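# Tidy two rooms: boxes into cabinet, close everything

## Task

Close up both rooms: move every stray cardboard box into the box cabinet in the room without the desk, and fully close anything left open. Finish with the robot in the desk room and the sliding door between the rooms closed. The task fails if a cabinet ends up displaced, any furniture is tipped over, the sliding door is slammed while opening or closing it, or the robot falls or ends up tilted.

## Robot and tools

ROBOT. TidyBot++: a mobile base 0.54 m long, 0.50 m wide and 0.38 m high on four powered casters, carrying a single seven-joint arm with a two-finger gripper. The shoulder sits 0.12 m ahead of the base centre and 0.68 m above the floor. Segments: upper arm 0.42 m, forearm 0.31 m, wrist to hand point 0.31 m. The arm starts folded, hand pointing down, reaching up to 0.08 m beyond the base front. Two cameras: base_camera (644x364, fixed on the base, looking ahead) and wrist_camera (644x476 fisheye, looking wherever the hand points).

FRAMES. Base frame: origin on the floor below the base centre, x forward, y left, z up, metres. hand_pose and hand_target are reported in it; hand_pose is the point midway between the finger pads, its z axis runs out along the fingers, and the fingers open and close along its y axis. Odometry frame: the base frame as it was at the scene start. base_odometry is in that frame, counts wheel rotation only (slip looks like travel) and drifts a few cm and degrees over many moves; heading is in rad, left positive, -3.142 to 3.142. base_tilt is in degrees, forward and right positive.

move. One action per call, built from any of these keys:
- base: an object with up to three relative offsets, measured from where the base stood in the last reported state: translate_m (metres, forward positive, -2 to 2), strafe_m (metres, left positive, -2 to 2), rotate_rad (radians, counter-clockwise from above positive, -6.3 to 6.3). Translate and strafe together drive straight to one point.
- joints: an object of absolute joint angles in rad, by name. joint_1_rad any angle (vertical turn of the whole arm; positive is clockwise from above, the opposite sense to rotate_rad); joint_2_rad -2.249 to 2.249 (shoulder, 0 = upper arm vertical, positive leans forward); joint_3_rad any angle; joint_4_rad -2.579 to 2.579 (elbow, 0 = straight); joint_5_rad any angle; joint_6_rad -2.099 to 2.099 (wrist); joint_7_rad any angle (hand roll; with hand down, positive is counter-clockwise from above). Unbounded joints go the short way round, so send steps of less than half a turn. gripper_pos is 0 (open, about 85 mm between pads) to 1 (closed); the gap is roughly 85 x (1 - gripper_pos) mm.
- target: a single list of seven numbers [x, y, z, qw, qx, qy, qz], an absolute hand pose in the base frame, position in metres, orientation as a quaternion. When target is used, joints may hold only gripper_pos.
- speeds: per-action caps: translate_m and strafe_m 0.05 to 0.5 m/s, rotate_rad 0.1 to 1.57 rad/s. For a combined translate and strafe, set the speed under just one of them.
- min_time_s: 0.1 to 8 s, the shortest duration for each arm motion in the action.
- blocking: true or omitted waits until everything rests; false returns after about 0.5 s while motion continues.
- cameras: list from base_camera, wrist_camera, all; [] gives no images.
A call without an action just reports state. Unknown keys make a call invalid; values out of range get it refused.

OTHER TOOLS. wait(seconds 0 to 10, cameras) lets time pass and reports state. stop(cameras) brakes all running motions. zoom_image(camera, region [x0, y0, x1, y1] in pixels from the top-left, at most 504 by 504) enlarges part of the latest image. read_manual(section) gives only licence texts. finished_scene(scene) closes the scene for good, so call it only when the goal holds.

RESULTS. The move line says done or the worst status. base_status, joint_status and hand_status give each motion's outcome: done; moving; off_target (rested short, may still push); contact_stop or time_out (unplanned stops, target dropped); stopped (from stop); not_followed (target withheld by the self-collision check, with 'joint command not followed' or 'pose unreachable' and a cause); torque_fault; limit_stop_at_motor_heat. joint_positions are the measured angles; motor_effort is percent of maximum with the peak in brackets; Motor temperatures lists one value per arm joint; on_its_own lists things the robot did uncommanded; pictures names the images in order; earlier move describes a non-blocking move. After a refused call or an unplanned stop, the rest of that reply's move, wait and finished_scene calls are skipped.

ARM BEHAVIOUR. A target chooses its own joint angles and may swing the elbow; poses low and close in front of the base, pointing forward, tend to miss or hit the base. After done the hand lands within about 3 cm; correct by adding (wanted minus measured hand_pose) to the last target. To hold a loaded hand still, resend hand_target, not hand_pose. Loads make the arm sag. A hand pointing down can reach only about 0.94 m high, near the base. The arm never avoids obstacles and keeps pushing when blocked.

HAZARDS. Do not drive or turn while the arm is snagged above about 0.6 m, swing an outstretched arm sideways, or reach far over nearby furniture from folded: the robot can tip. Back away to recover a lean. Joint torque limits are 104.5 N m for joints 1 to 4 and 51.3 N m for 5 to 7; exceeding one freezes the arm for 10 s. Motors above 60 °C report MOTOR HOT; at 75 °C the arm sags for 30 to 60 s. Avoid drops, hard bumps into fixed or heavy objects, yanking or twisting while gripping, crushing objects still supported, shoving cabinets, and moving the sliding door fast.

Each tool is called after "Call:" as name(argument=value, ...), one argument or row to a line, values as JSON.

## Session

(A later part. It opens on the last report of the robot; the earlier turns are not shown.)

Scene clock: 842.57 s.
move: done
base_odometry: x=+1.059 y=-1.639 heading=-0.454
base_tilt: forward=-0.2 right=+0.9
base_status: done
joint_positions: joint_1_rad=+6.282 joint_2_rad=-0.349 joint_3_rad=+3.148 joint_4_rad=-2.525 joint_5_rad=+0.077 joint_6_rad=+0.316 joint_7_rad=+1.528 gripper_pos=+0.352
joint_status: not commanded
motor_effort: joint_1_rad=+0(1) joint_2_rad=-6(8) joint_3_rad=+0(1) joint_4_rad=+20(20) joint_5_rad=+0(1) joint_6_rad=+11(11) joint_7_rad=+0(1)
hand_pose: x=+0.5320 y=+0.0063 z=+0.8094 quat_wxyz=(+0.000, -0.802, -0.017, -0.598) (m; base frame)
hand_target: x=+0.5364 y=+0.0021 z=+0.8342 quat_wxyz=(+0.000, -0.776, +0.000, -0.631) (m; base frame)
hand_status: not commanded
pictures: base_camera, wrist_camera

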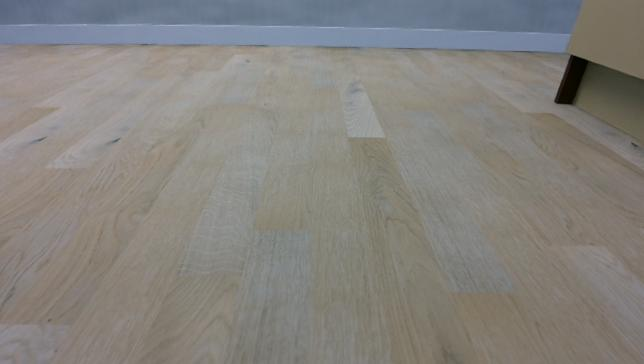

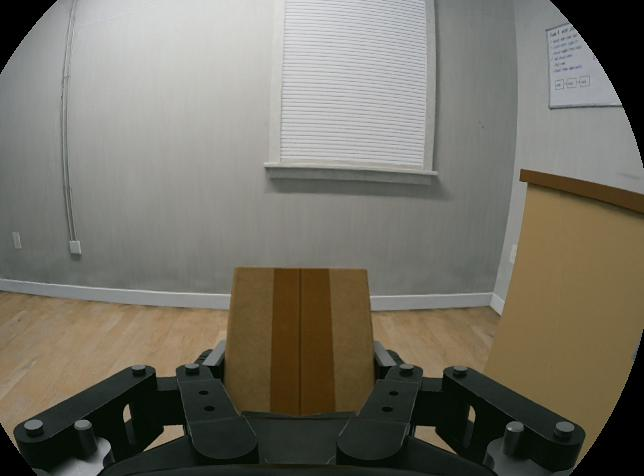

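Now rotate left toward −X to view L and T.

Call:
move(
  base={"rotate_rad": 0.9},
  speeds={"rotate_rad": 0.6},
)

Call:
move(
  base={"rotate_rad": 0.67},
  speeds={"rotate_rad": 0.6},
)

Scene clock: 846.97 s.
move: done
base_odometry: x=+1.059 y=-1.639 heading=+0.444
base_tilt: forward=-0.2 right=+0.9
base_status: done
joint_positions: joint_1_rad=+6.282 joint_2_rad=-0.349 joint_3_rad=+3.148 joint_4_rad=-2.525 joint_5_rad=+0.077 joint_6_rad=+0.316 joint_7_rad=+1.528 gripper_pos=+0.352
joint_status: not commanded
motor_effort: joint_1_rad=+0(2) joint_2_rad=-7(7) joint_3_rad=+0(2) joint_4_rad=+20(20) joint_5_rad=+0(1) joint_6_rad=+11(11) joint_7_rad=+0(1)
hand_pose: x=+0.5320 y=+0.0063 z=+0.8094 quat_wxyz=(+0.000, -0.802, -0.016, -0.598) (m; base frame)
hand_target: x=+0.5364 y=+0.0021 z=+0.8342 quat_wxyz=(+0.000, -0.776, +0.000, -0.631) (m; base frame)
hand_status: not commanded
pictures: base_camera, wrist_camera

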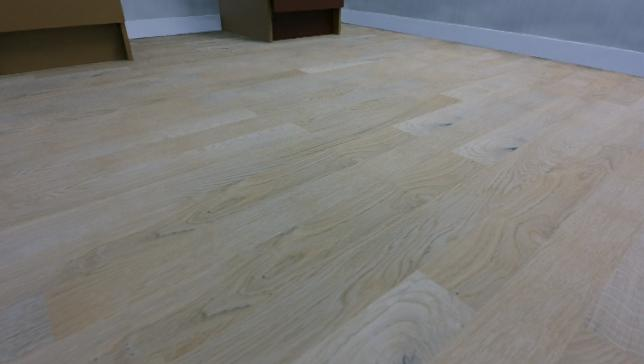

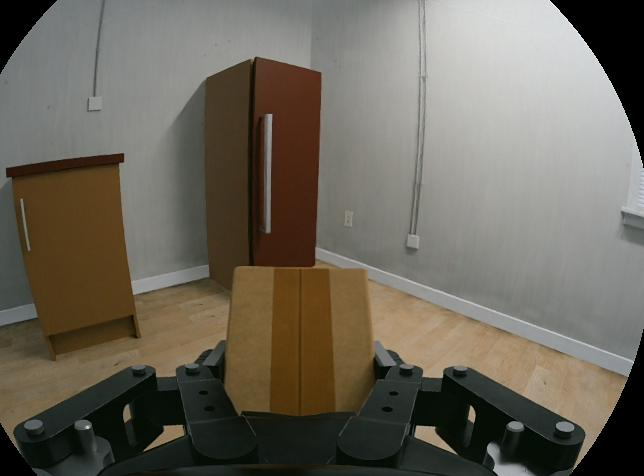

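Scene clock: 848.77 s.
move: done
base_odometry: x=+1.059 y=-1.639 heading=+1.114
base_tilt: forward=-0.2 right=+0.9
base_status: done
joint_positions: joint_1_rad=+6.282 joint_2_rad=-0.349 joint_3_rad=+3.148 joint_4_rad=-2.525 joint_5_rad=+0.077 joint_6_rad=+0.316 joint_7_rad=+1.528 gripper_pos=+0.352
joint_status: not commanded
motor_effort: joint_1_rad=+0(2) joint_2_rad=-6(7) joint_3_rad=+1(2) joint_4_rad=+19(20) joint_5_rad=+0(1) joint_6_rad=+11(11) joint_7_rad=+0(1)
hand_pose: x=+0.5320 y=+0.0062 z=+0.8094 quat_wxyz=(+0.000, -0.802, -0.016, -0.598) (m; base frame)
hand_target: x=+0.5364 y=+0.0021 z=+0.8342 quat_wxyz=(+0.000, -0.776, +0.000, -0.631) (m; base frame)
hand_status: not commanded
pictures: base_camera, wrist_camera

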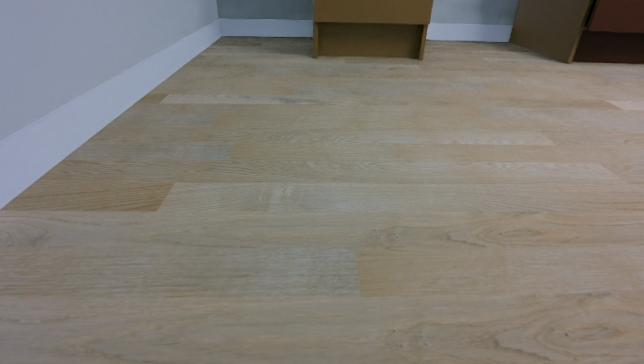

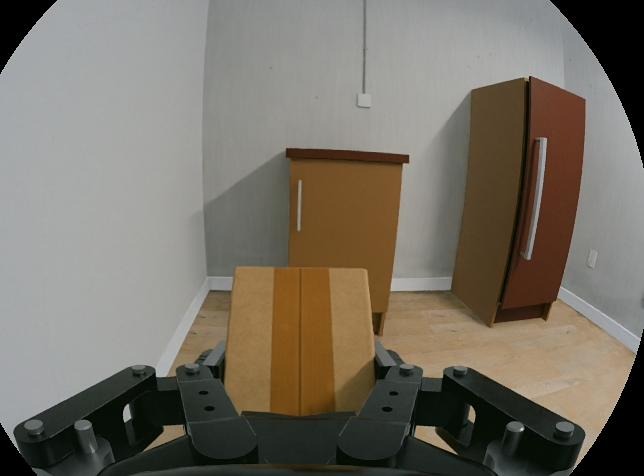

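Call:
zoom_image(
  camera="wrist_camera",
  region=[430, 60, 620, 340],
)

Call:
zoom_image(
  camera="wrist_camera",
  region=[270, 130, 430, 340],
)

Call:
zoom_image(
  camera="base_camera",
  region=[290, 0, 644, 80],
)

Scaled by 1.800.

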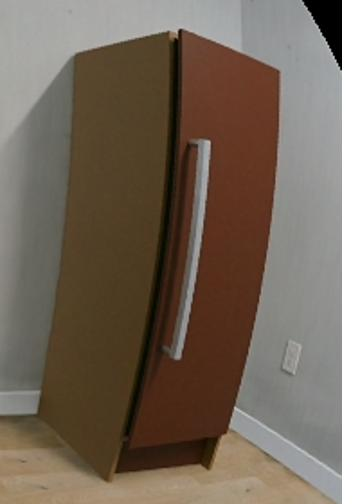

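Scaled by 2.400.

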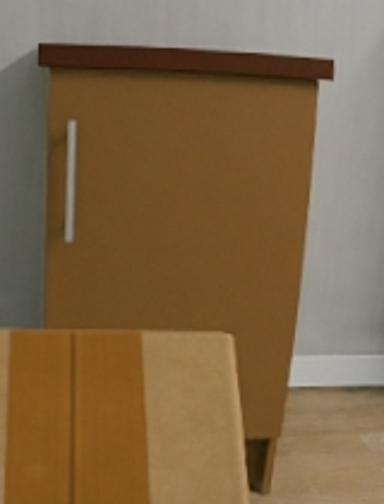

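Scaled by 1.424.

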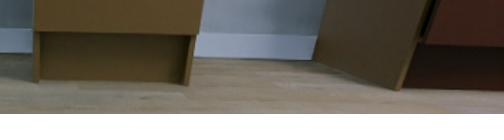

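Call:
move(
  joints={"joint_1_rad": 1.57},
  cameras=["wrist_camera"],
)

Call:
move(
  joints={"joint_1_rad": 2.7},
  cameras=["wrist_camera"],
)

Call:
move(
  joints={"joint_1_rad": 3.8},
  cameras=["wrist_camera"],
)

Scene clock: 862.87 s.
move: done
base_odometry: x=+1.059 y=-1.639 heading=+1.114
base_tilt: forward=-0.2 right=+0.9
base_status: not commanded
joint_positions: joint_1_rad=+7.841 joint_2_rad=-0.349 joint_3_rad=+3.148 joint_4_rad=-2.525 joint_5_rad=+0.077 joint_6_rad=+0.316 joint_7_rad=+1.528 gripper_pos=+0.352
joint_status: all done
motor_effort: joint_1_rad=+0(2) joint_2_rad=-6(7) joint_3_rad=+0(2) joint_4_rad=+19(20) joint_5_rad=+0(1) joint_6_rad=+11(11) joint_7_rad=+0(1)
hand_pose: x=+0.1303 y=-0.4129 z=+0.8094 quat_wxyz=(-0.420, -0.582, +0.552, -0.425) (m; base frame)
hand_target: x=+0.1214 y=-0.4174 z=+0.8342 quat_wxyz=(-0.446, -0.549, +0.548, -0.447) (m; base frame)
hand_status: not commanded
pictures: wrist_camera

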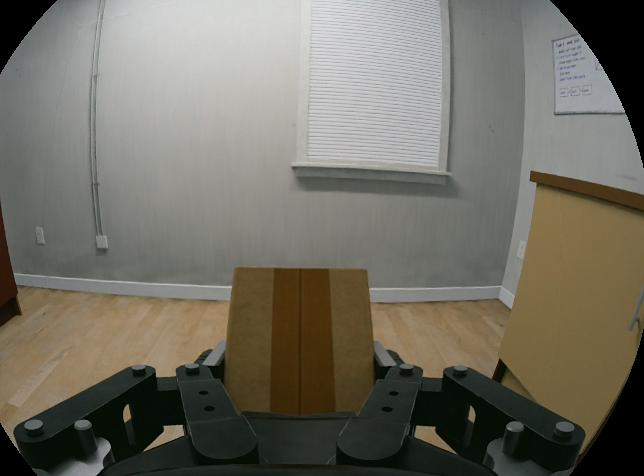

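Scene clock: 865.27 s.
move: done
base_odometry: x=+1.059 y=-1.639 heading=+1.114
base_tilt: forward=-0.2 right=+0.9
base_status: not commanded
joint_positions: joint_1_rad=+8.971 joint_2_rad=-0.349 joint_3_rad=+3.148 joint_4_rad=-2.525 joint_5_rad=+0.077 joint_6_rad=+0.316 joint_7_rad=+1.528 gripper_pos=+0.352
joint_status: all done
motor_effort: joint_1_rad=+1(2) joint_2_rad=-6(7) joint_3_rad=+1(2) joint_4_rad=+20(20) joint_5_rad=+1(1) joint_6_rad=+10(11) joint_7_rad=+0(1)
hand_pose: x=-0.2496 y=-0.1864 z=+0.8094 quat_wxyz=(-0.582, -0.196, +0.777, -0.134) (m; base frame)
hand_target: x=-0.2575 y=-0.1803 z=+0.8342 quat_wxyz=(-0.616, -0.170, +0.757, -0.139) (m; base frame)
hand_status: not commanded
pictures: wrist_camera

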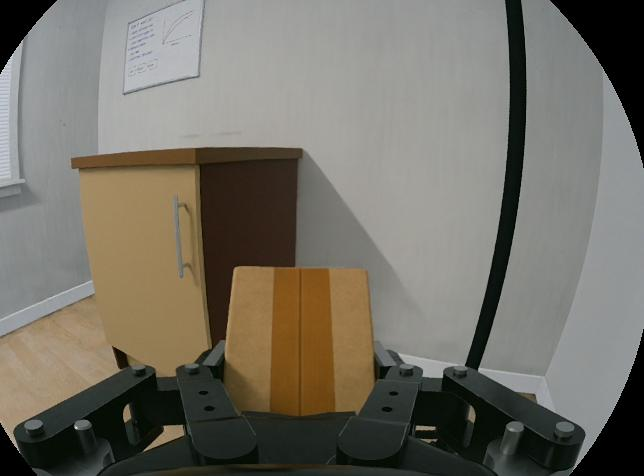

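Scene clock: 867.67 s.
move: done
base_odometry: x=+1.059 y=-1.639 heading=+1.114
base_tilt: forward=-0.2 right=+0.9
base_status: not commanded
joint_positions: joint_1_rad=+10.071 joint_2_rad=-0.349 joint_3_rad=+3.148 joint_4_rad=-2.525 joint_5_rad=+0.077 joint_6_rad=+0.316 joint_7_rad=+1.528 gripper_pos=+0.352
joint_status: all done
motor_effort: joint_1_rad=+1(2) joint_2_rad=-6(7) joint_3_rad=+1(1) joint_4_rad=+20(20) joint_5_rad=+0(1) joint_6_rad=+11(11) joint_7_rad=+0(1)
hand_pose: x=-0.2143 y=+0.2439 z=+0.8094 quat_wxyz=(-0.567, +0.239, +0.765, +0.190) (m; base frame)
hand_target: x=-0.2124 y=+0.2538 z=+0.8342 quat_wxyz=(-0.597, +0.250, +0.734, +0.204) (m; base frame)
hand_status: not commanded
pictures: wrist_camera

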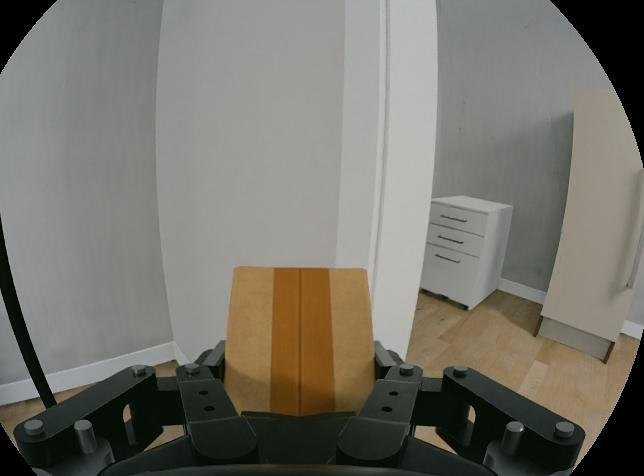

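Call:
move(
  joints={"joint_1_rad": 2.9, "joint_6_rad": 0.1},
  cameras=["wrist_camera"],
)

Call:
zoom_image(
  camera="wrist_camera",
  region=[380, 240, 600, 440],
)

Scene clock: 873.10 s.
move: done
base_odometry: x=+1.059 y=-1.639 heading=+1.114
base_tilt: forward=-0.2 right=+0.9
base_status: not commanded
joint_positions: joint_1_rad=+9.196 joint_2_rad=-0.349 joint_3_rad=+3.148 joint_4_rad=-2.525 joint_5_rad=+0.077 joint_6_rad=+0.184 joint_7_rad=+1.528 gripper_pos=+0.352
joint_status: all done
motor_effort: joint_1_rad=+0(1) joint_2_rad=-5(7) joint_3_rad=+0(1) joint_4_rad=+19(20) joint_5_rad=+1(1) joint_6_rad=+10(12) joint_7_rad=+0(1)
hand_pose: x=-0.2686 y=-0.0935 z=+0.7710 quat_wxyz=(-0.540, -0.110, +0.832, -0.058) (m; base frame)
hand_target: x=-0.2544 y=-0.0940 z=+0.7470 quat_wxyz=(-0.504, -0.104, +0.855, -0.062) (m; base frame)
hand_status: not commanded
pictures: wrist_camera

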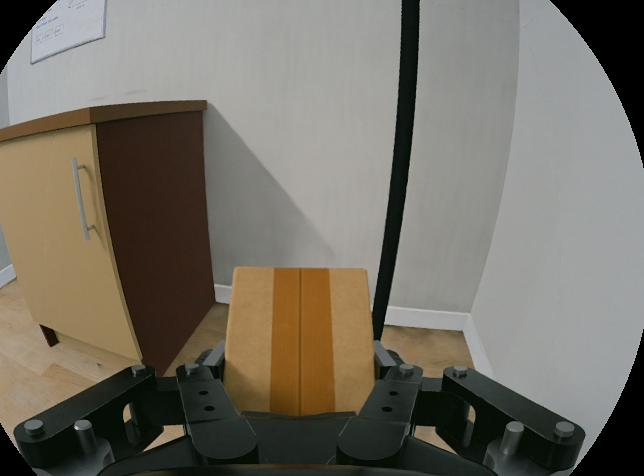

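Scaled by 2.291.

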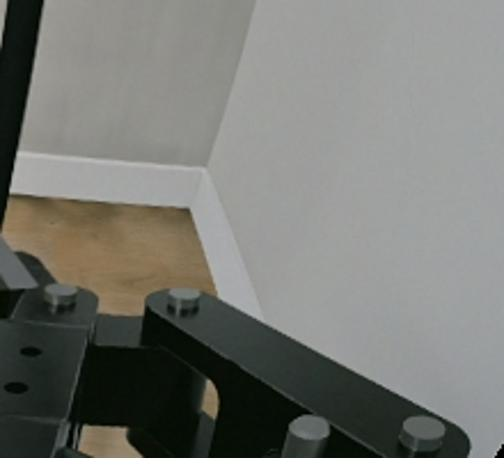

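Call:
zoom_image(
  camera="wrist_camera",
  region=[0, 80, 230, 380],
)

Scaled by 1.680.

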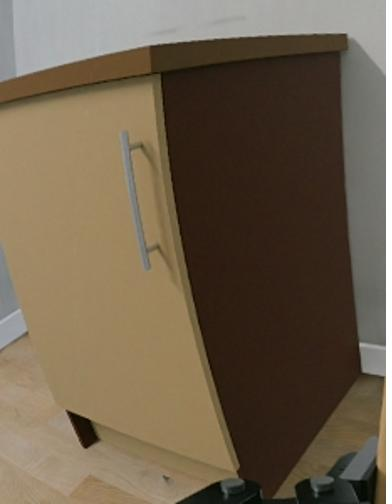

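Call:
move(
  joints={"joint_1_rad": 1.4, "joint_6_rad": 0.4},
  cameras=[],
)

Call:
move(
  joints={"joint_1_rad": 0.0},
  base={"strafe_m": -0.58},
  speeds={"strafe_m": 0.25},
)

Scene clock: 914.50 s.
move: done
base_odometry: x=+1.059 y=-1.639 heading=+1.114
base_tilt: forward=-0.2 right=+0.9
base_status: not commanded
joint_positions: joint_1_rad=+7.696 joint_2_rad=-0.349 joint_3_rad=+3.148 joint_4_rad=-2.525 joint_5_rad=+0.077 joint_6_rad=+0.306 joint_7_rad=+1.528 gripper_pos=+0.352
joint_status: all done
motor_effort: joint_1_rad=+0(1) joint_2_rad=-6(7) joint_3_rad=+0(2) joint_4_rad=+20(20) joint_5_rad=+0(1) joint_6_rad=+11(12) joint_7_rad=+0(1)
hand_pose: x=+0.1896 y=-0.4060 z=+0.8064 quat_wxyz=(-0.386, -0.623, +0.510, -0.451) (m; base frame)
hand_target: x=+0.1920 y=-0.4110 z=+0.8342 quat_wxyz=(-0.406, -0.594, +0.499, -0.483) (m; base frame)
hand_status: not commanded
pictures: none
No camera images: "cameras" was empty.

Scene clock: 917.63 s.
move: done
base_odometry: x=+1.579 y=-1.895 heading=+1.115
base_tilt: forward=-0.2 right=+0.9
base_status: done
joint_positions: joint_1_rad=+6.295 joint_2_rad=-0.351 joint_3_rad=+3.148 joint_4_rad=-2.525 joint_5_rad=+0.077 joint_6_rad=+0.308 joint_7_rad=+1.528 gripper_pos=+0.352
joint_status: all done
motor_effort: joint_1_rad=+0(2) joint_2_rad=-6(7) joint_3_rad=+0(2) joint_4_rad=+19(20) joint_5_rad=+0(1) joint_6_rad=+11(11) joint_7_rad=+0(1)
hand_pose: x=+0.5310 y=+0.0007 z=+0.8076 quat_wxyz=(-0.004, -0.804, -0.011, -0.595) (m; base frame)
hand_target: x=+0.5364 y=+0.0021 z=+0.8342 quat_wxyz=(+0.000, -0.776, +0.000, -0.631) (m; base frame)
hand_status: not commanded
pictures: base_camera, wrist_camera

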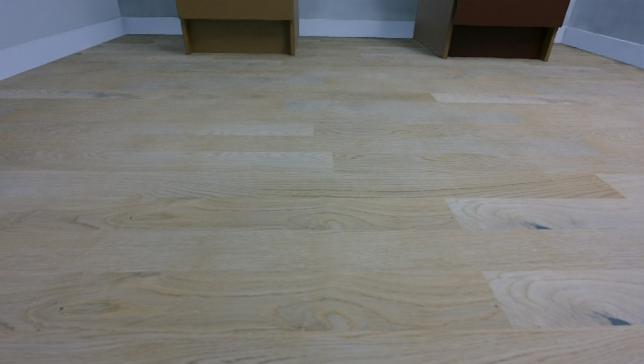

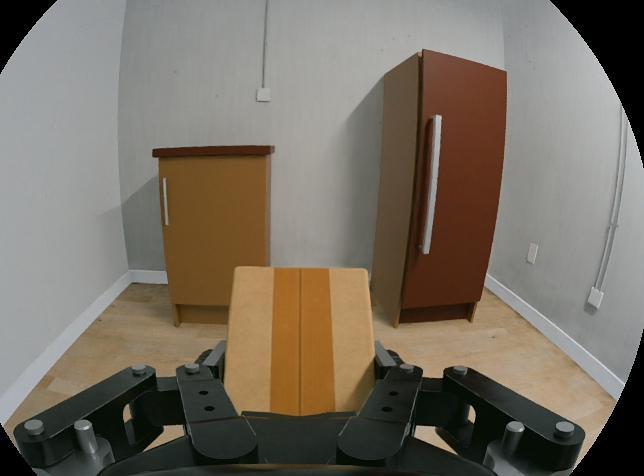

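Call:
move(
  joints={"joint_1_rad": 0.0, "joint_2_rad": 1.5, "joint_3_rad": 3.14, "joint_4_rad": -1.84, "joint_5_rad": 0.0, "joint_6_rad": 0.9, "joint_7_rad": 1.6},
  min_time_s=4,
)

Scene clock: 927.87 s.
move: done
base_odometry: x=+1.579 y=-1.895 heading=+1.115
base_tilt: forward=-0.2 right=+0.9
base_status: not commanded
joint_positions: joint_1_rad=+6.295 joint_2_rad=+1.494 joint_3_rad=+3.148 joint_4_rad=-1.854 joint_5_rad=+0.077 joint_6_rad=+0.815 joint_7_rad=+1.557 gripper_pos=+0.352
joint_status: all done
motor_effort: joint_1_rad=+0(2) joint_2_rad=-33(36) joint_3_rad=-1(2) joint_4_rad=+1(20) joint_5_rad=+1(2) joint_6_rad=+7(11) joint_7_rad=+0(2)
hand_pose: x=+0.6516 y=+0.0085 z=+0.1510 quat_wxyz=(+0.016, -0.954, -0.022, -0.299) (m; base frame)
hand_target: x=+0.6777 y=+0.0022 z=+0.1656 quat_wxyz=(-0.004, -0.939, -0.013, -0.344) (m; base frame)
hand_status: not commanded
pictures: base_camera, wrist_camera

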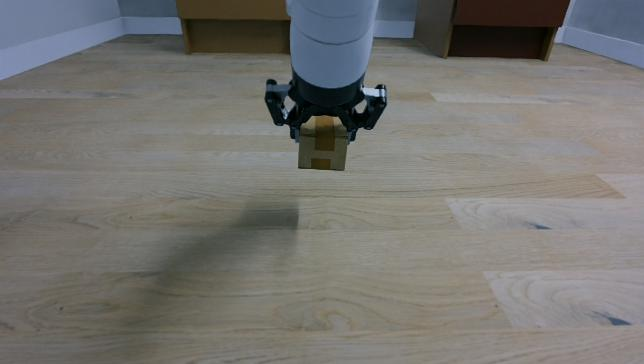

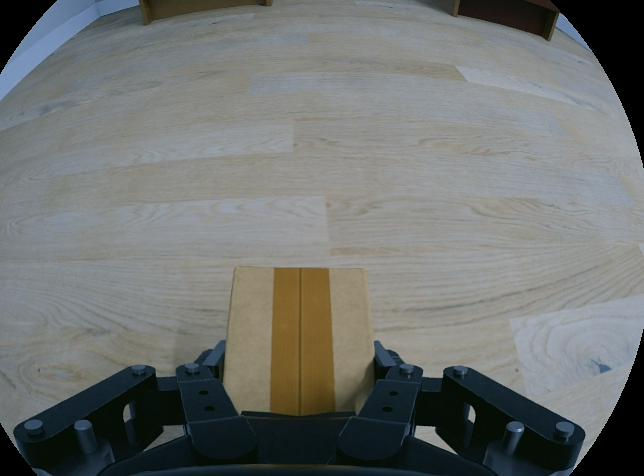

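Call:
move(
  joints={"joint_2_rad": 1.785, "joint_4_rad": -1.535},
  min_time_s=3,
)

Scene clock: 935.37 s.
move: done
base_odometry: x=+1.579 y=-1.895 heading=+1.115
base_tilt: forward=-0.2 right=+0.9
base_status: not commanded
joint_positions: joint_1_rad=+6.295 joint_2_rad=+1.770 joint_3_rad=+3.148 joint_4_rad=-1.549 joint_5_rad=+0.077 joint_6_rad=+0.816 joint_7_rad=+1.557 gripper_pos=+0.352
joint_status: all done
motor_effort: joint_1_rad=-1(1) joint_2_rad=-33(35) joint_3_rad=-1(2) joint_4_rad=+2(3) joint_5_rad=+1(1) joint_6_rad=+7(8) joint_7_rad=+0(1)
hand_pose: x=+0.6607 y=+0.0087 z=+0.0389 quat_wxyz=(+0.016, -0.949, -0.023, -0.313) (m; base frame)
hand_target: x=+0.6800 y=+0.0022 z=+0.0493 quat_wxyz=(-0.004, -0.936, -0.013, -0.353) (m; base frame)
hand_status: not commanded
pictures: base_camera, wrist_camera

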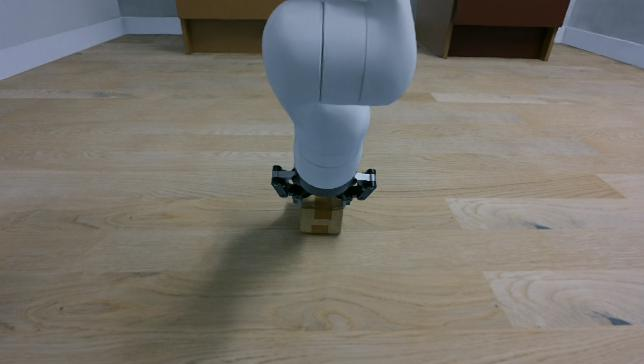

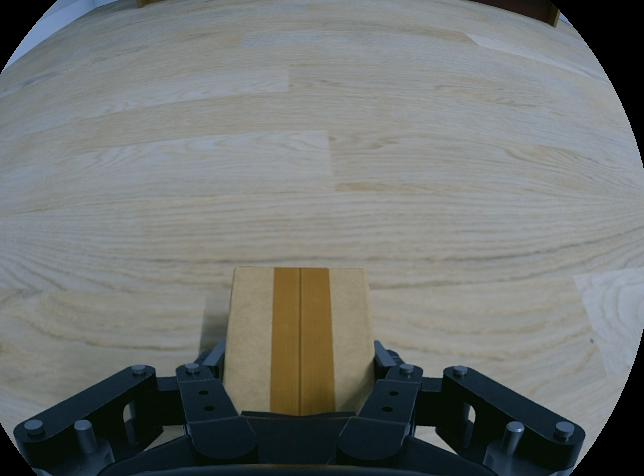

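Call:
move(
  joints={"joint_2_rad": 1.81},
  cameras=[],
)

Call:
move(
  joints={"joint_2_rad": 1.822},
  cameras=["base_camera"],
)

Scene clock: 939.17 s.
move: done
base_odometry: x=+1.579 y=-1.895 heading=+1.115
base_tilt: forward=-0.2 right=+0.9
base_status: not commanded
joint_positions: joint_1_rad=+6.295 joint_2_rad=+1.782 joint_3_rad=+3.148 joint_4_rad=-1.546 joint_5_rad=+0.077 joint_6_rad=+0.827 joint_7_rad=+1.558 gripper_pos=+0.352
joint_status: all done
motor_effort: joint_1_rad=+0(1) joint_2_rad=-30(33) joint_3_rad=-1(1) joint_4_rad=+2(2) joint_5_rad=+0(1) joint_6_rad=+6(7) joint_7_rad=+0(1)
hand_pose: x=+0.6573 y=+0.0090 z=+0.0349 quat_wxyz=(+0.016, -0.949, -0.024, -0.314) (m; base frame)
hand_target: x=+0.6640 y=+0.0022 z=+0.0355 quat_wxyz=(-0.004, -0.940, -0.013, -0.341) (m; base frame)
hand_status: not commanded
pictures: none
No camera images: "cameras" was empty.

Scene clock: 939.70 s.
move: done
base_odometry: x=+1.579 y=-1.895 heading=+1.115
base_tilt: forward=-0.2 right=+0.9
base_status: not commanded
joint_positions: joint_1_rad=+6.295 joint_2_rad=+1.784 joint_3_rad=+3.148 joint_4_rad=-1.546 joint_5_rad=+0.077 joint_6_rad=+0.833 joint_7_rad=+1.559 gripper_pos=+0.352
joint_status: all done
motor_effort: joint_1_rad=+0(1) joint_2_rad=-29(31) joint_3_rad=-1(2) joint_4_rad=+2(3) joint_5_rad=+0(1) joint_6_rad=+5(6) joint_7_rad=+0(1)
hand_pose: x=+0.6577 y=+0.0091 z=+0.0349 quat_wxyz=(+0.016, -0.948, -0.024, -0.316) (m; base frame)
hand_target: x=+0.6562 y=+0.0022 z=+0.0290 quat_wxyz=(-0.004, -0.942, -0.013, -0.336) (m; base frame)
hand_status: not commanded
pictures: base_camera

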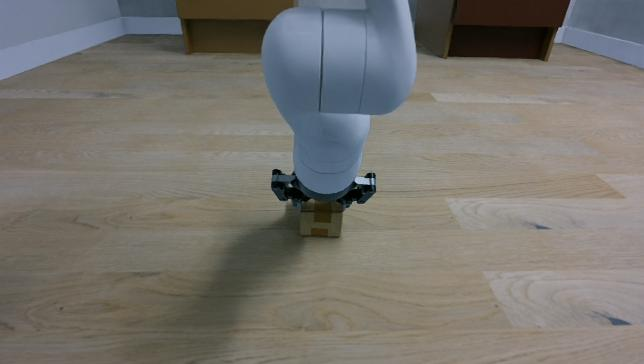

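Call:
move(
  joints={"gripper_pos": 0.15},
)

Scene clock: 943.60 s.
move: done
base_odometry: x=+1.579 y=-1.895 heading=+1.115
base_tilt: forward=-0.2 right=+0.9
base_status: not commanded
joint_positions: joint_1_rad=+6.295 joint_2_rad=+1.806 joint_3_rad=+3.148 joint_4_rad=-1.544 joint_5_rad=+0.077 joint_6_rad=+0.833 joint_7_rad=+1.559 gripper_pos=+0.150
joint_status: all done
motor_effort: joint_1_rad=+0(1) joint_2_rad=-31(33) joint_3_rad=-1(2) joint_4_rad=+1(2) joint_5_rad=+0(1) joint_6_rad=+6(7) joint_7_rad=+0(1)
hand_pose: x=+0.6442 y=+0.0092 z=+0.0234 quat_wxyz=(+0.016, -0.951, -0.024, -0.306) (m; base frame)
hand_target: x=+0.6562 y=+0.0022 z=+0.0290 quat_wxyz=(-0.004, -0.942, -0.013, -0.336) (m; base frame)
hand_status: not commanded
pictures: base_camera, wrist_camera

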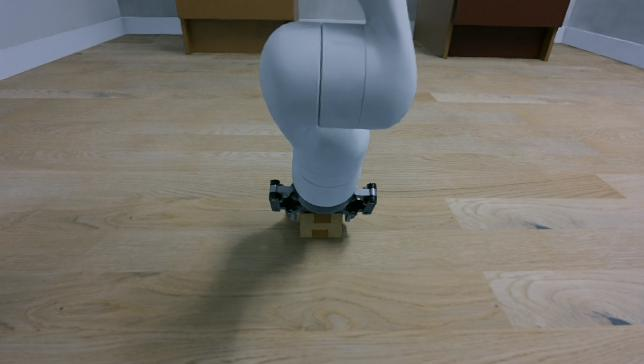

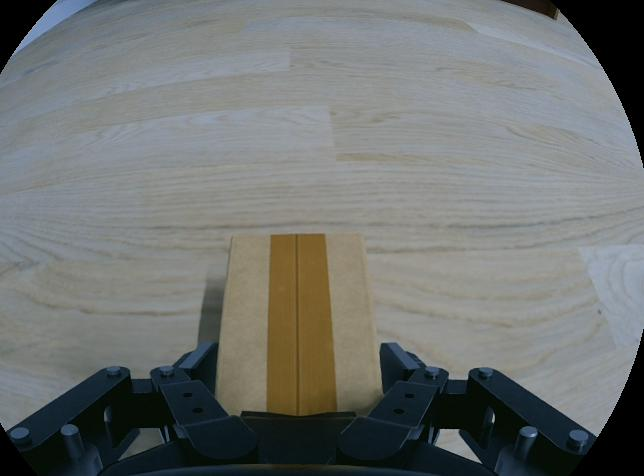

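Call:
move(
  joints={"joint_2_rad": 1.5, "joint_4_rad": -1.84},
  min_time_s=3,
)

Scene clock: 949.47 s.
move: done
base_odometry: x=+1.579 y=-1.895 heading=+1.115
base_tilt: forward=-0.2 right=+0.9
base_status: not commanded
joint_positions: joint_1_rad=+6.295 joint_2_rad=+1.527 joint_3_rad=+3.148 joint_4_rad=-1.828 joint_5_rad=+0.077 joint_6_rad=+0.833 joint_7_rad=+1.559 gripper_pos=+0.150
joint_status: all done
motor_effort: joint_1_rad=+0(1) joint_2_rad=-33(34) joint_3_rad=+0(2) joint_4_rad=+1(2) joint_5_rad=+1(1) joint_6_rad=+7(7) joint_7_rad=+0(1)
hand_pose: x=+0.6530 y=+0.0088 z=+0.1393 quat_wxyz=(+0.016, -0.952, -0.023, -0.304) (m; base frame)
hand_target: x=+0.6777 y=+0.0022 z=+0.1656 quat_wxyz=(-0.004, -0.939, -0.013, -0.344) (m; base frame)
hand_status: not commanded
pictures: base_camera, wrist_camera

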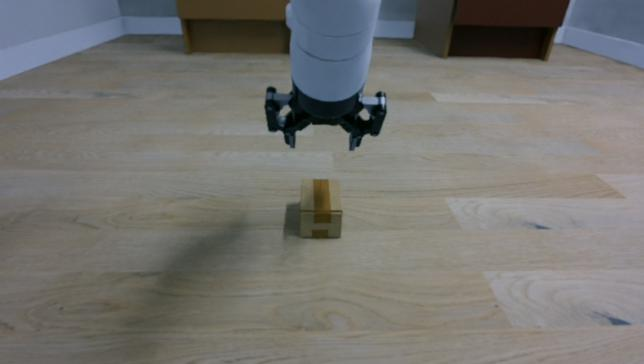

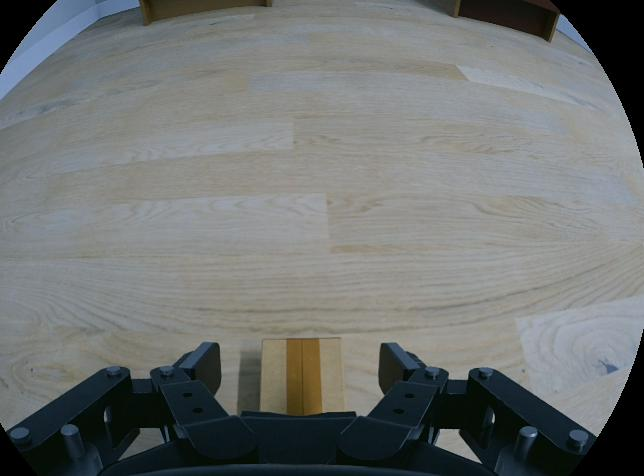

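Call:
move(
  joints={"joint_1_rad": 0.0, "joint_2_rad": 0.06, "joint_3_rad": 3.14, "joint_4_rad": -2.22, "joint_5_rad": 0.0, "joint_6_rad": 0.62, "joint_7_rad": 1.57, "gripper_pos": 0.0},
  base={"strafe_m": -0.62},
  speeds={"strafe_m": 0.25},
  min_time_s=3,
  cameras=["wrist_camera"],
)

Call:
move(
  base={"translate_m": 0.75},
  speeds={"translate_m": 0.25},
)

Scene clock: 975.67 s.
move: done
base_odometry: x=+2.136 y=-2.168 heading=+1.115
base_tilt: forward=-0.2 right=+0.9
base_status: done
joint_positions: joint_1_rad=+6.284 joint_2_rad=+0.074 joint_3_rad=+3.148 joint_4_rad=-2.201 joint_5_rad=+0.077 joint_6_rad=+0.708 joint_7_rad=+1.559 gripper_pos=+0.000
joint_status: all done
motor_effort: joint_1_rad=+1(3) joint_2_rad=-19(36) joint_3_rad=+0(2) joint_4_rad=+18(18) joint_5_rad=+0(2) joint_6_rad=+10(11) joint_7_rad=+0(1)
hand_pose: x=+0.7007 y=+0.0126 z=+0.8983 quat_wxyz=(-0.002, -0.706, -0.032, -0.708) (m; base frame)
hand_target: x=+0.6928 y=+0.0023 z=+0.8693 quat_wxyz=(+0.001, -0.738, +0.000, -0.675) (m; base frame)
hand_status: not commanded
pictures: wrist_camera

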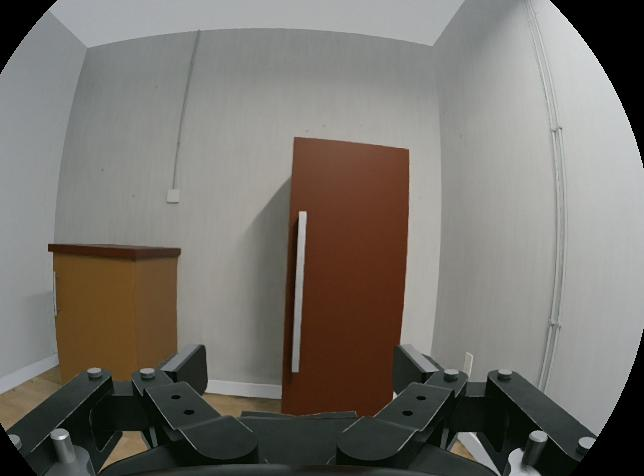

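Scene clock: 979.47 s.
move: done
base_odometry: x=+2.466 y=-1.495 heading=+1.115
base_tilt: forward=-0.2 right=+0.9
base_status: done
joint_positions: joint_1_rad=+6.284 joint_2_rad=+0.070 joint_3_rad=+3.148 joint_4_rad=-2.205 joint_5_rad=+0.077 joint_6_rad=+0.706 joint_7_rad=+1.559 gripper_pos=+0.000
joint_status: not commanded
motor_effort: joint_1_rad=+0(1) joint_2_rad=-18(20) joint_3_rad=+0(1) joint_4_rad=+18(19) joint_5_rad=+0(1) joint_6_rad=+10(10) joint_7_rad=+0(1)
hand_pose: x=+0.6991 y=+0.0126 z=+0.8983 quat_wxyz=(-0.002, -0.706, -0.032, -0.707) (m; base frame)
hand_target: x=+0.6928 y=+0.0023 z=+0.8693 quat_wxyz=(+0.001, -0.738, +0.000, -0.675) (m; base frame)
hand_status: not commanded
pictures: base_camera, wrist_camera

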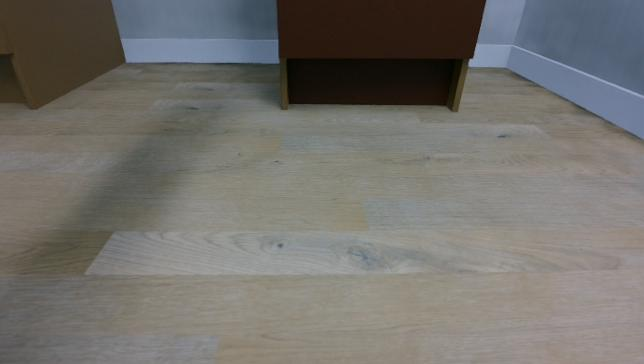

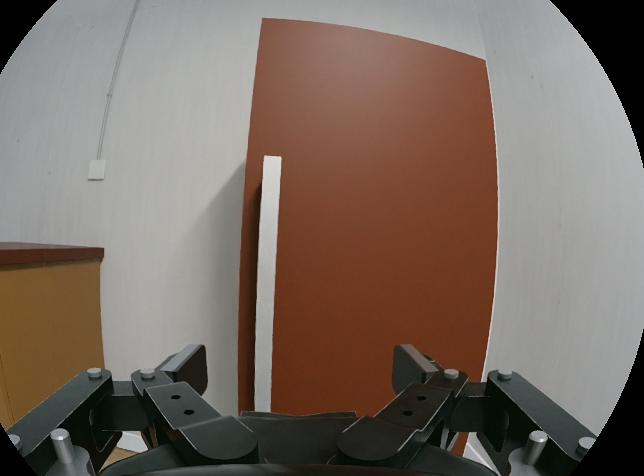

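Call:
move(
  base={"strafe_m": 0.055, "translate_m": 0.25},
  speeds={"translate_m": 0.2},
)

Scene clock: 986.97 s.
move: done
base_odometry: x=+2.527 y=-1.246 heading=+1.115
base_tilt: forward=-0.2 right=+0.9
base_status: done
joint_positions: joint_1_rad=+6.284 joint_2_rad=+0.068 joint_3_rad=+3.148 joint_4_rad=-2.206 joint_5_rad=+0.077 joint_6_rad=+0.705 joint_7_rad=+1.559 gripper_pos=+0.000
joint_status: not commanded
motor_effort: joint_1_rad=+0(2) joint_2_rad=-17(20) joint_3_rad=+0(1) joint_4_rad=+18(19) joint_5_rad=+0(1) joint_6_rad=+10(10) joint_7_rad=+0(1)
hand_pose: x=+0.6984 y=+0.0126 z=+0.8985 quat_wxyz=(-0.002, -0.706, -0.032, -0.707) (m; base frame)
hand_target: x=+0.6928 y=+0.0023 z=+0.8693 quat_wxyz=(+0.001, -0.738, +0.000, -0.675) (m; base frame)
hand_status: not commanded
pictures: base_camera, wrist_camera

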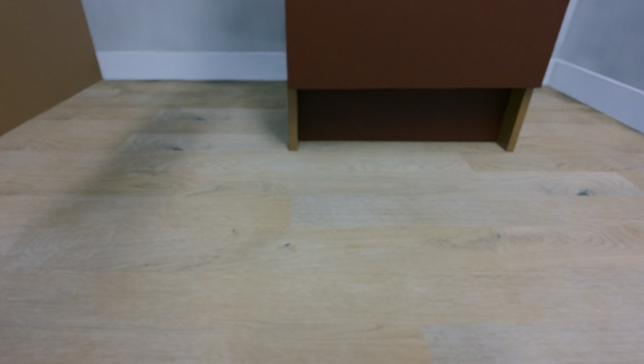

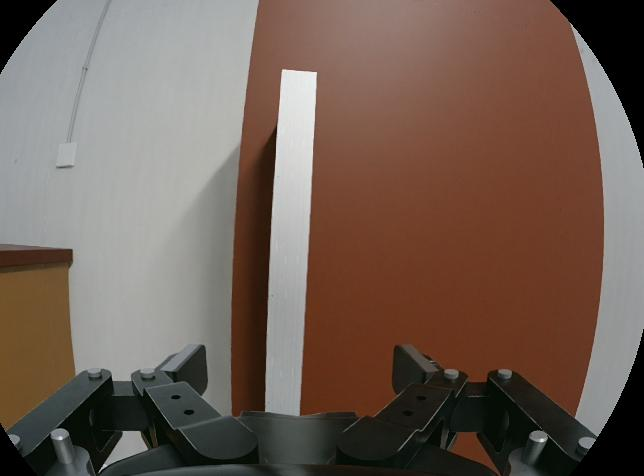

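Call:
move(
  base={"strafe_m": 0.017, "translate_m": 0.15},
  speeds={"translate_m": 0.15},
)

Scene clock: 995.43 s.
move: done
base_odometry: x=+2.578 y=-1.103 heading=+1.115
base_tilt: forward=-0.2 right=+0.9
base_status: done
joint_positions: joint_1_rad=+6.284 joint_2_rad=+0.065 joint_3_rad=+3.148 joint_4_rad=-2.210 joint_5_rad=+0.077 joint_6_rad=+0.704 joint_7_rad=+1.559 gripper_pos=+0.000
joint_status: not commanded
motor_effort: joint_1_rad=+0(2) joint_2_rad=-19(22) joint_3_rad=+1(1) joint_4_rad=+18(22) joint_5_rad=+0(1) joint_6_rad=+10(11) joint_7_rad=+0(1)
hand_pose: x=+0.6970 y=+0.0126 z=+0.8978 quat_wxyz=(-0.002, -0.707, -0.032, -0.707) (m; base frame)
hand_target: x=+0.6928 y=+0.0023 z=+0.8693 quat_wxyz=(+0.001, -0.738, +0.000, -0.675) (m; base frame)
hand_status: not commanded
pictures: base_camera, wrist_camera

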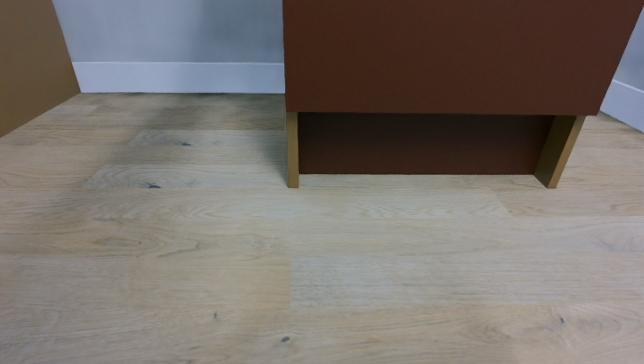

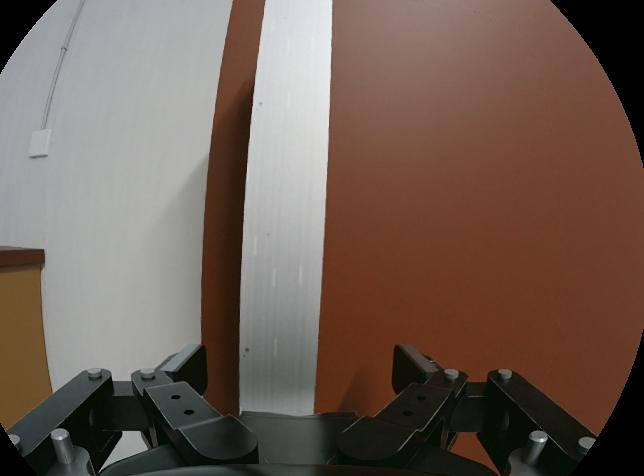

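Call:
move(
  base={"strafe_m": 0.012, "translate_m": 0.018},
  speeds={"translate_m": 0.05},
  cameras=["wrist_camera"],
)

Scene clock: 1002.57 s.
move: done
base_odometry: x=+2.575 y=-1.082 heading=+1.115
base_tilt: forward=-0.2 right=+0.9
base_status: done
joint_positions: joint_1_rad=+6.284 joint_2_rad=+0.064 joint_3_rad=+3.148 joint_4_rad=-2.210 joint_5_rad=+0.077 joint_6_rad=+0.704 joint_7_rad=+1.559 gripper_pos=+0.000
joint_status: not commanded
motor_effort: joint_1_rad=+1(1) joint_2_rad=-17(20) joint_3_rad=+0(1) joint_4_rad=+18(18) joint_5_rad=+0(1) joint_6_rad=+10(10) joint_7_rad=+1(1)
hand_pose: x=+0.6969 y=+0.0125 z=+0.8979 quat_wxyz=(-0.002, -0.707, -0.031, -0.707) (m; base frame)
hand_target: x=+0.6928 y=+0.0023 z=+0.8693 quat_wxyz=(+0.001, -0.738, +0.000, -0.675) (m; base frame)
hand_status: not commanded
pictures: wrist_camera

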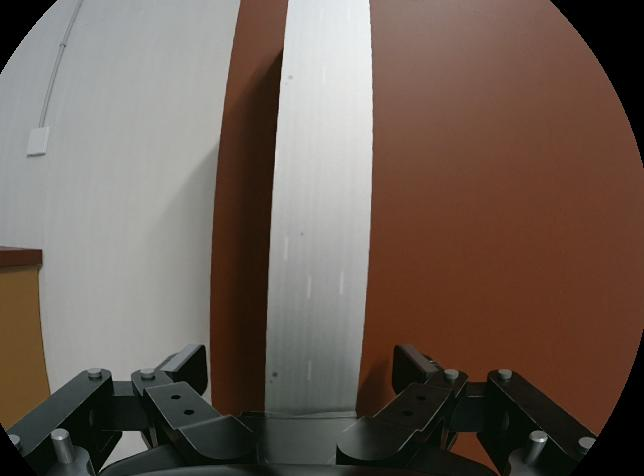

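Call:
move(
  joints={"gripper_pos": 0.68},
  cameras=["wrist_camera"],
)

Scene clock: 1012.10 s.
move: done
base_odometry: x=+2.575 y=-1.082 heading=+1.115
base_tilt: forward=-0.2 right=+0.9
base_status: not commanded
joint_positions: joint_1_rad=+6.285 joint_2_rad=+0.062 joint_3_rad=+3.145 joint_4_rad=-2.213 joint_5_rad=+0.054 joint_6_rad=+0.703 joint_7_rad=+1.548 gripper_pos=+0.669
joint_status: all done
motor_effort: joint_1_rad=-1(4) joint_2_rad=-16(19) joint_3_rad=-1(5) joint_4_rad=+19(20) joint_5_rad=+1(7) joint_6_rad=+10(11) joint_7_rad=+2(11)
hand_pose: x=+0.6959 y=+0.0093 z=+0.8976 quat_wxyz=(+0.004, -0.708, -0.017, -0.706) (m; base frame)
hand_target: x=+0.6928 y=+0.0023 z=+0.8693 quat_wxyz=(+0.001, -0.738, +0.000, -0.675) (m; base frame)
hand_status: not commanded
pictures: wrist_camera

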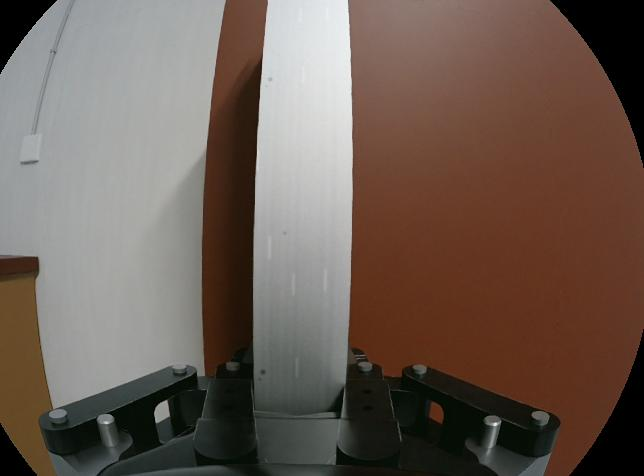

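Call:
move(
  joints={"gripper_pos": 0.75},
  cameras=[],
)

Call:
move(
  base={"translate_m": -0.05},
  speeds={"translate_m": 0.05},
)

Scene clock: 1017.17 s.
move: off_target
base_odometry: x=+2.575 y=-1.082 heading=+1.115
base_tilt: forward=-0.2 right=+0.9
base_status: not commanded
joint_positions: joint_1_rad=+6.284 joint_2_rad=+0.062 joint_3_rad=+3.145 joint_4_rad=-2.213 joint_5_rad=+0.054 joint_6_rad=+0.703 joint_7_rad=+1.548 gripper_pos=+0.674
joint_status: gripper_pos off_target (ended at +0.674, target +0.750)
motor_effort: joint_1_rad=+1(2) joint_2_rad=-17(18) joint_3_rad=+1(1) joint_4_rad=+19(19) joint_5_rad=+1(2) joint_6_rad=+10(11) joint_7_rad=+4(4)
hand_pose: x=+0.6959 y=+0.0093 z=+0.8976 quat_wxyz=(+0.004, -0.708, -0.017, -0.706) (m; base frame)
hand_target: x=+0.6928 y=+0.0023 z=+0.8693 quat_wxyz=(+0.001, -0.738, +0.000, -0.675) (m; base frame)
hand_status: not commanded
pictures: none
No camera images: "cameras" was empty.

Scene clock: 1018.63 s.
move: done
base_odometry: x=+2.553 y=-1.127 heading=+1.115
base_tilt: forward=-0.2 right=+0.9
base_status: done
joint_positions: joint_1_rad=+6.294 joint_2_rad=+0.076 joint_3_rad=+3.145 joint_4_rad=-2.197 joint_5_rad=+0.046 joint_6_rad=+0.700 joint_7_rad=+1.548 gripper_pos=+0.678
joint_status: not commanded
motor_effort: joint_1_rad=-2(4) joint_2_rad=-19(26) joint_3_rad=-2(4) joint_4_rad=+16(18) joint_5_rad=+5(6) joint_6_rad=+10(12) joint_7_rad=+6(8)
hand_pose: x=+0.7022 y=+0.0020 z=+0.8974 quat_wxyz=(+0.001, -0.708, -0.010, -0.706) (m; base frame)
hand_target: x=+0.6928 y=+0.0023 z=+0.8693 quat_wxyz=(+0.001, -0.738, +0.000, -0.675) (m; base frame)
hand_status: not commanded
pictures: base_camera, wrist_camera

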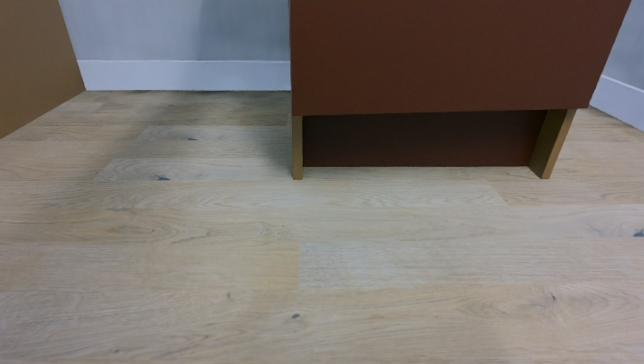

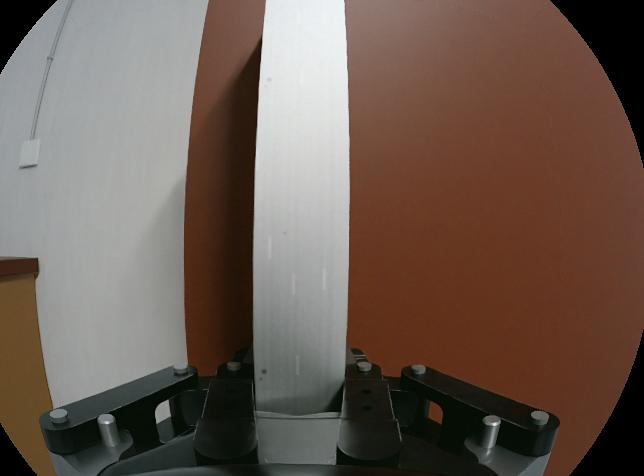

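Call:
move(
  base={"translate_m": -0.06, "rotate_rad": -0.06},
  speeds={"translate_m": 0.05, "rotate_rad": 0.1},
)

Scene clock: 1022.97 s.
move: done
base_odometry: x=+2.527 y=-1.180 heading=+1.054
base_tilt: forward=-0.2 right=+0.9
base_status: done
joint_positions: joint_1_rad=+6.271 joint_2_rad=+0.096 joint_3_rad=+3.129 joint_4_rad=-2.175 joint_5_rad=+0.046 joint_6_rad=+0.699 joint_7_rad=+1.546 gripper_pos=+0.680
joint_status: not commanded
motor_effort: joint_1_rad=+2(7) joint_2_rad=-27(28) joint_3_rad=+2(7) joint_4_rad=+8(17) joint_5_rad=-4(5) joint_6_rad=+8(11) joint_7_rad=+7(8)
hand_pose: x=+0.7103 y=+0.0250 z=+0.8976 quat_wxyz=(+0.016, -0.707, -0.023, -0.706) (m; base frame)
hand_target: x=+0.6928 y=+0.0023 z=+0.8693 quat_wxyz=(+0.001, -0.738, +0.000, -0.675) (m; base frame)
hand_status: not commanded
pictures: base_camera, wrist_camera

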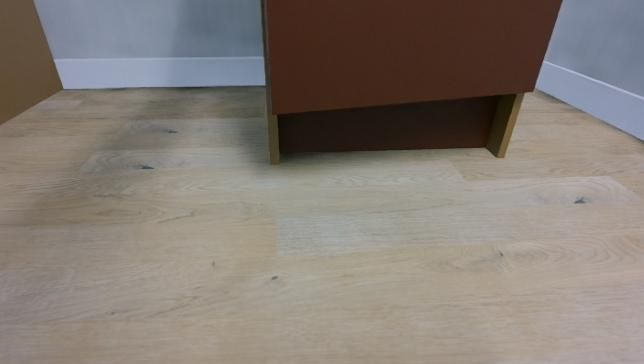

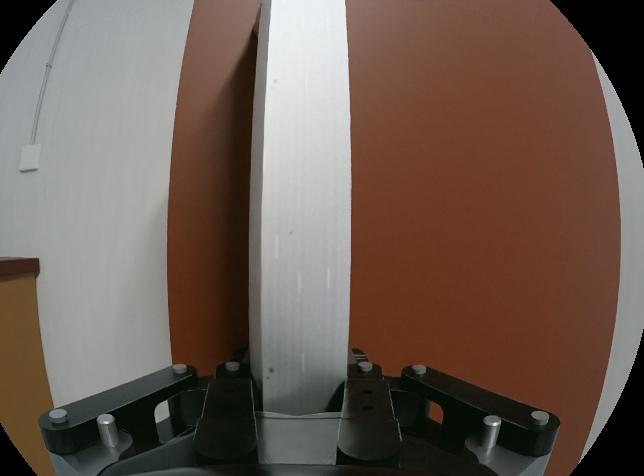

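Call:
move(
  joints={"gripper_pos": 0.2},
  cameras=[],
)

Call:
move(
  base={"translate_m": -0.12, "rotate_rad": 0.06},
  speeds={"translate_m": 0.1},
)

Scene clock: 1030.23 s.
move: done
base_odometry: x=+2.527 y=-1.180 heading=+1.054
base_tilt: forward=-0.2 right=+0.9
base_status: not commanded
joint_positions: joint_1_rad=+6.276 joint_2_rad=+0.064 joint_3_rad=+3.129 joint_4_rad=-2.224 joint_5_rad=+0.046 joint_6_rad=+0.696 joint_7_rad=+1.563 gripper_pos=+0.200
joint_status: all done
motor_effort: joint_1_rad=+0(2) joint_2_rad=-18(27) joint_3_rad=+0(2) joint_4_rad=+18(19) joint_5_rad=+0(4) joint_6_rad=+10(10) joint_7_rad=+1(7)
hand_pose: x=+0.6935 y=+0.0214 z=+0.8885 quat_wxyz=(+0.008, -0.714, -0.027, -0.699) (m; base frame)
hand_target: x=+0.6928 y=+0.0023 z=+0.8693 quat_wxyz=(+0.001, -0.738, +0.000, -0.675) (m; base frame)
hand_status: not commanded
pictures: none
No camera images: "cameras" was empty.

Scene clock: 1031.97 s.
move: done
base_odometry: x=+2.467 y=-1.285 heading=+1.115
base_tilt: forward=-0.2 right=+0.9
base_status: done
joint_positions: joint_1_rad=+6.282 joint_2_rad=+0.064 joint_3_rad=+3.141 joint_4_rad=-2.222 joint_5_rad=+0.040 joint_6_rad=+0.696 joint_7_rad=+1.563 gripper_pos=+0.200
joint_status: not commanded
motor_effort: joint_1_rad=+0(8) joint_2_rad=-18(22) joint_3_rad=+0(10) joint_4_rad=+18(19) joint_5_rad=+0(6) joint_6_rad=+10(10) joint_7_rad=+0(1)
hand_pose: x=+0.6942 y=+0.0103 z=+0.8893 quat_wxyz=(+0.002, -0.714, -0.018, -0.700) (m; base frame)
hand_target: x=+0.6928 y=+0.0023 z=+0.8693 quat_wxyz=(+0.001, -0.738, +0.000, -0.675) (m; base frame)
hand_status: not commanded
pictures: base_camera, wrist_camera

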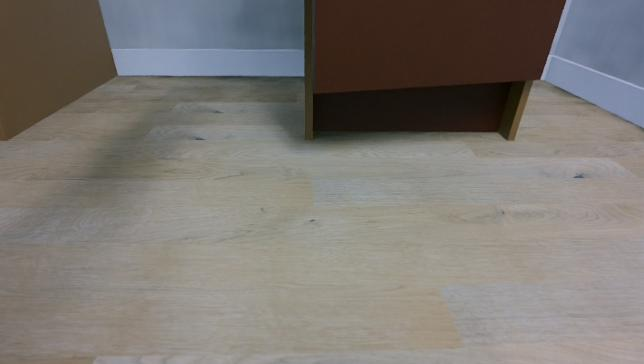

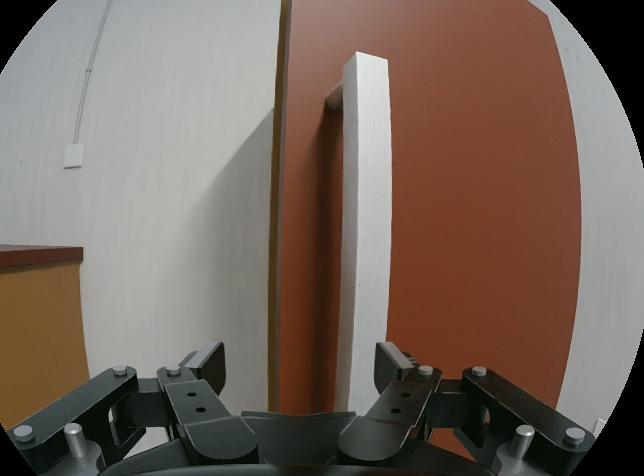

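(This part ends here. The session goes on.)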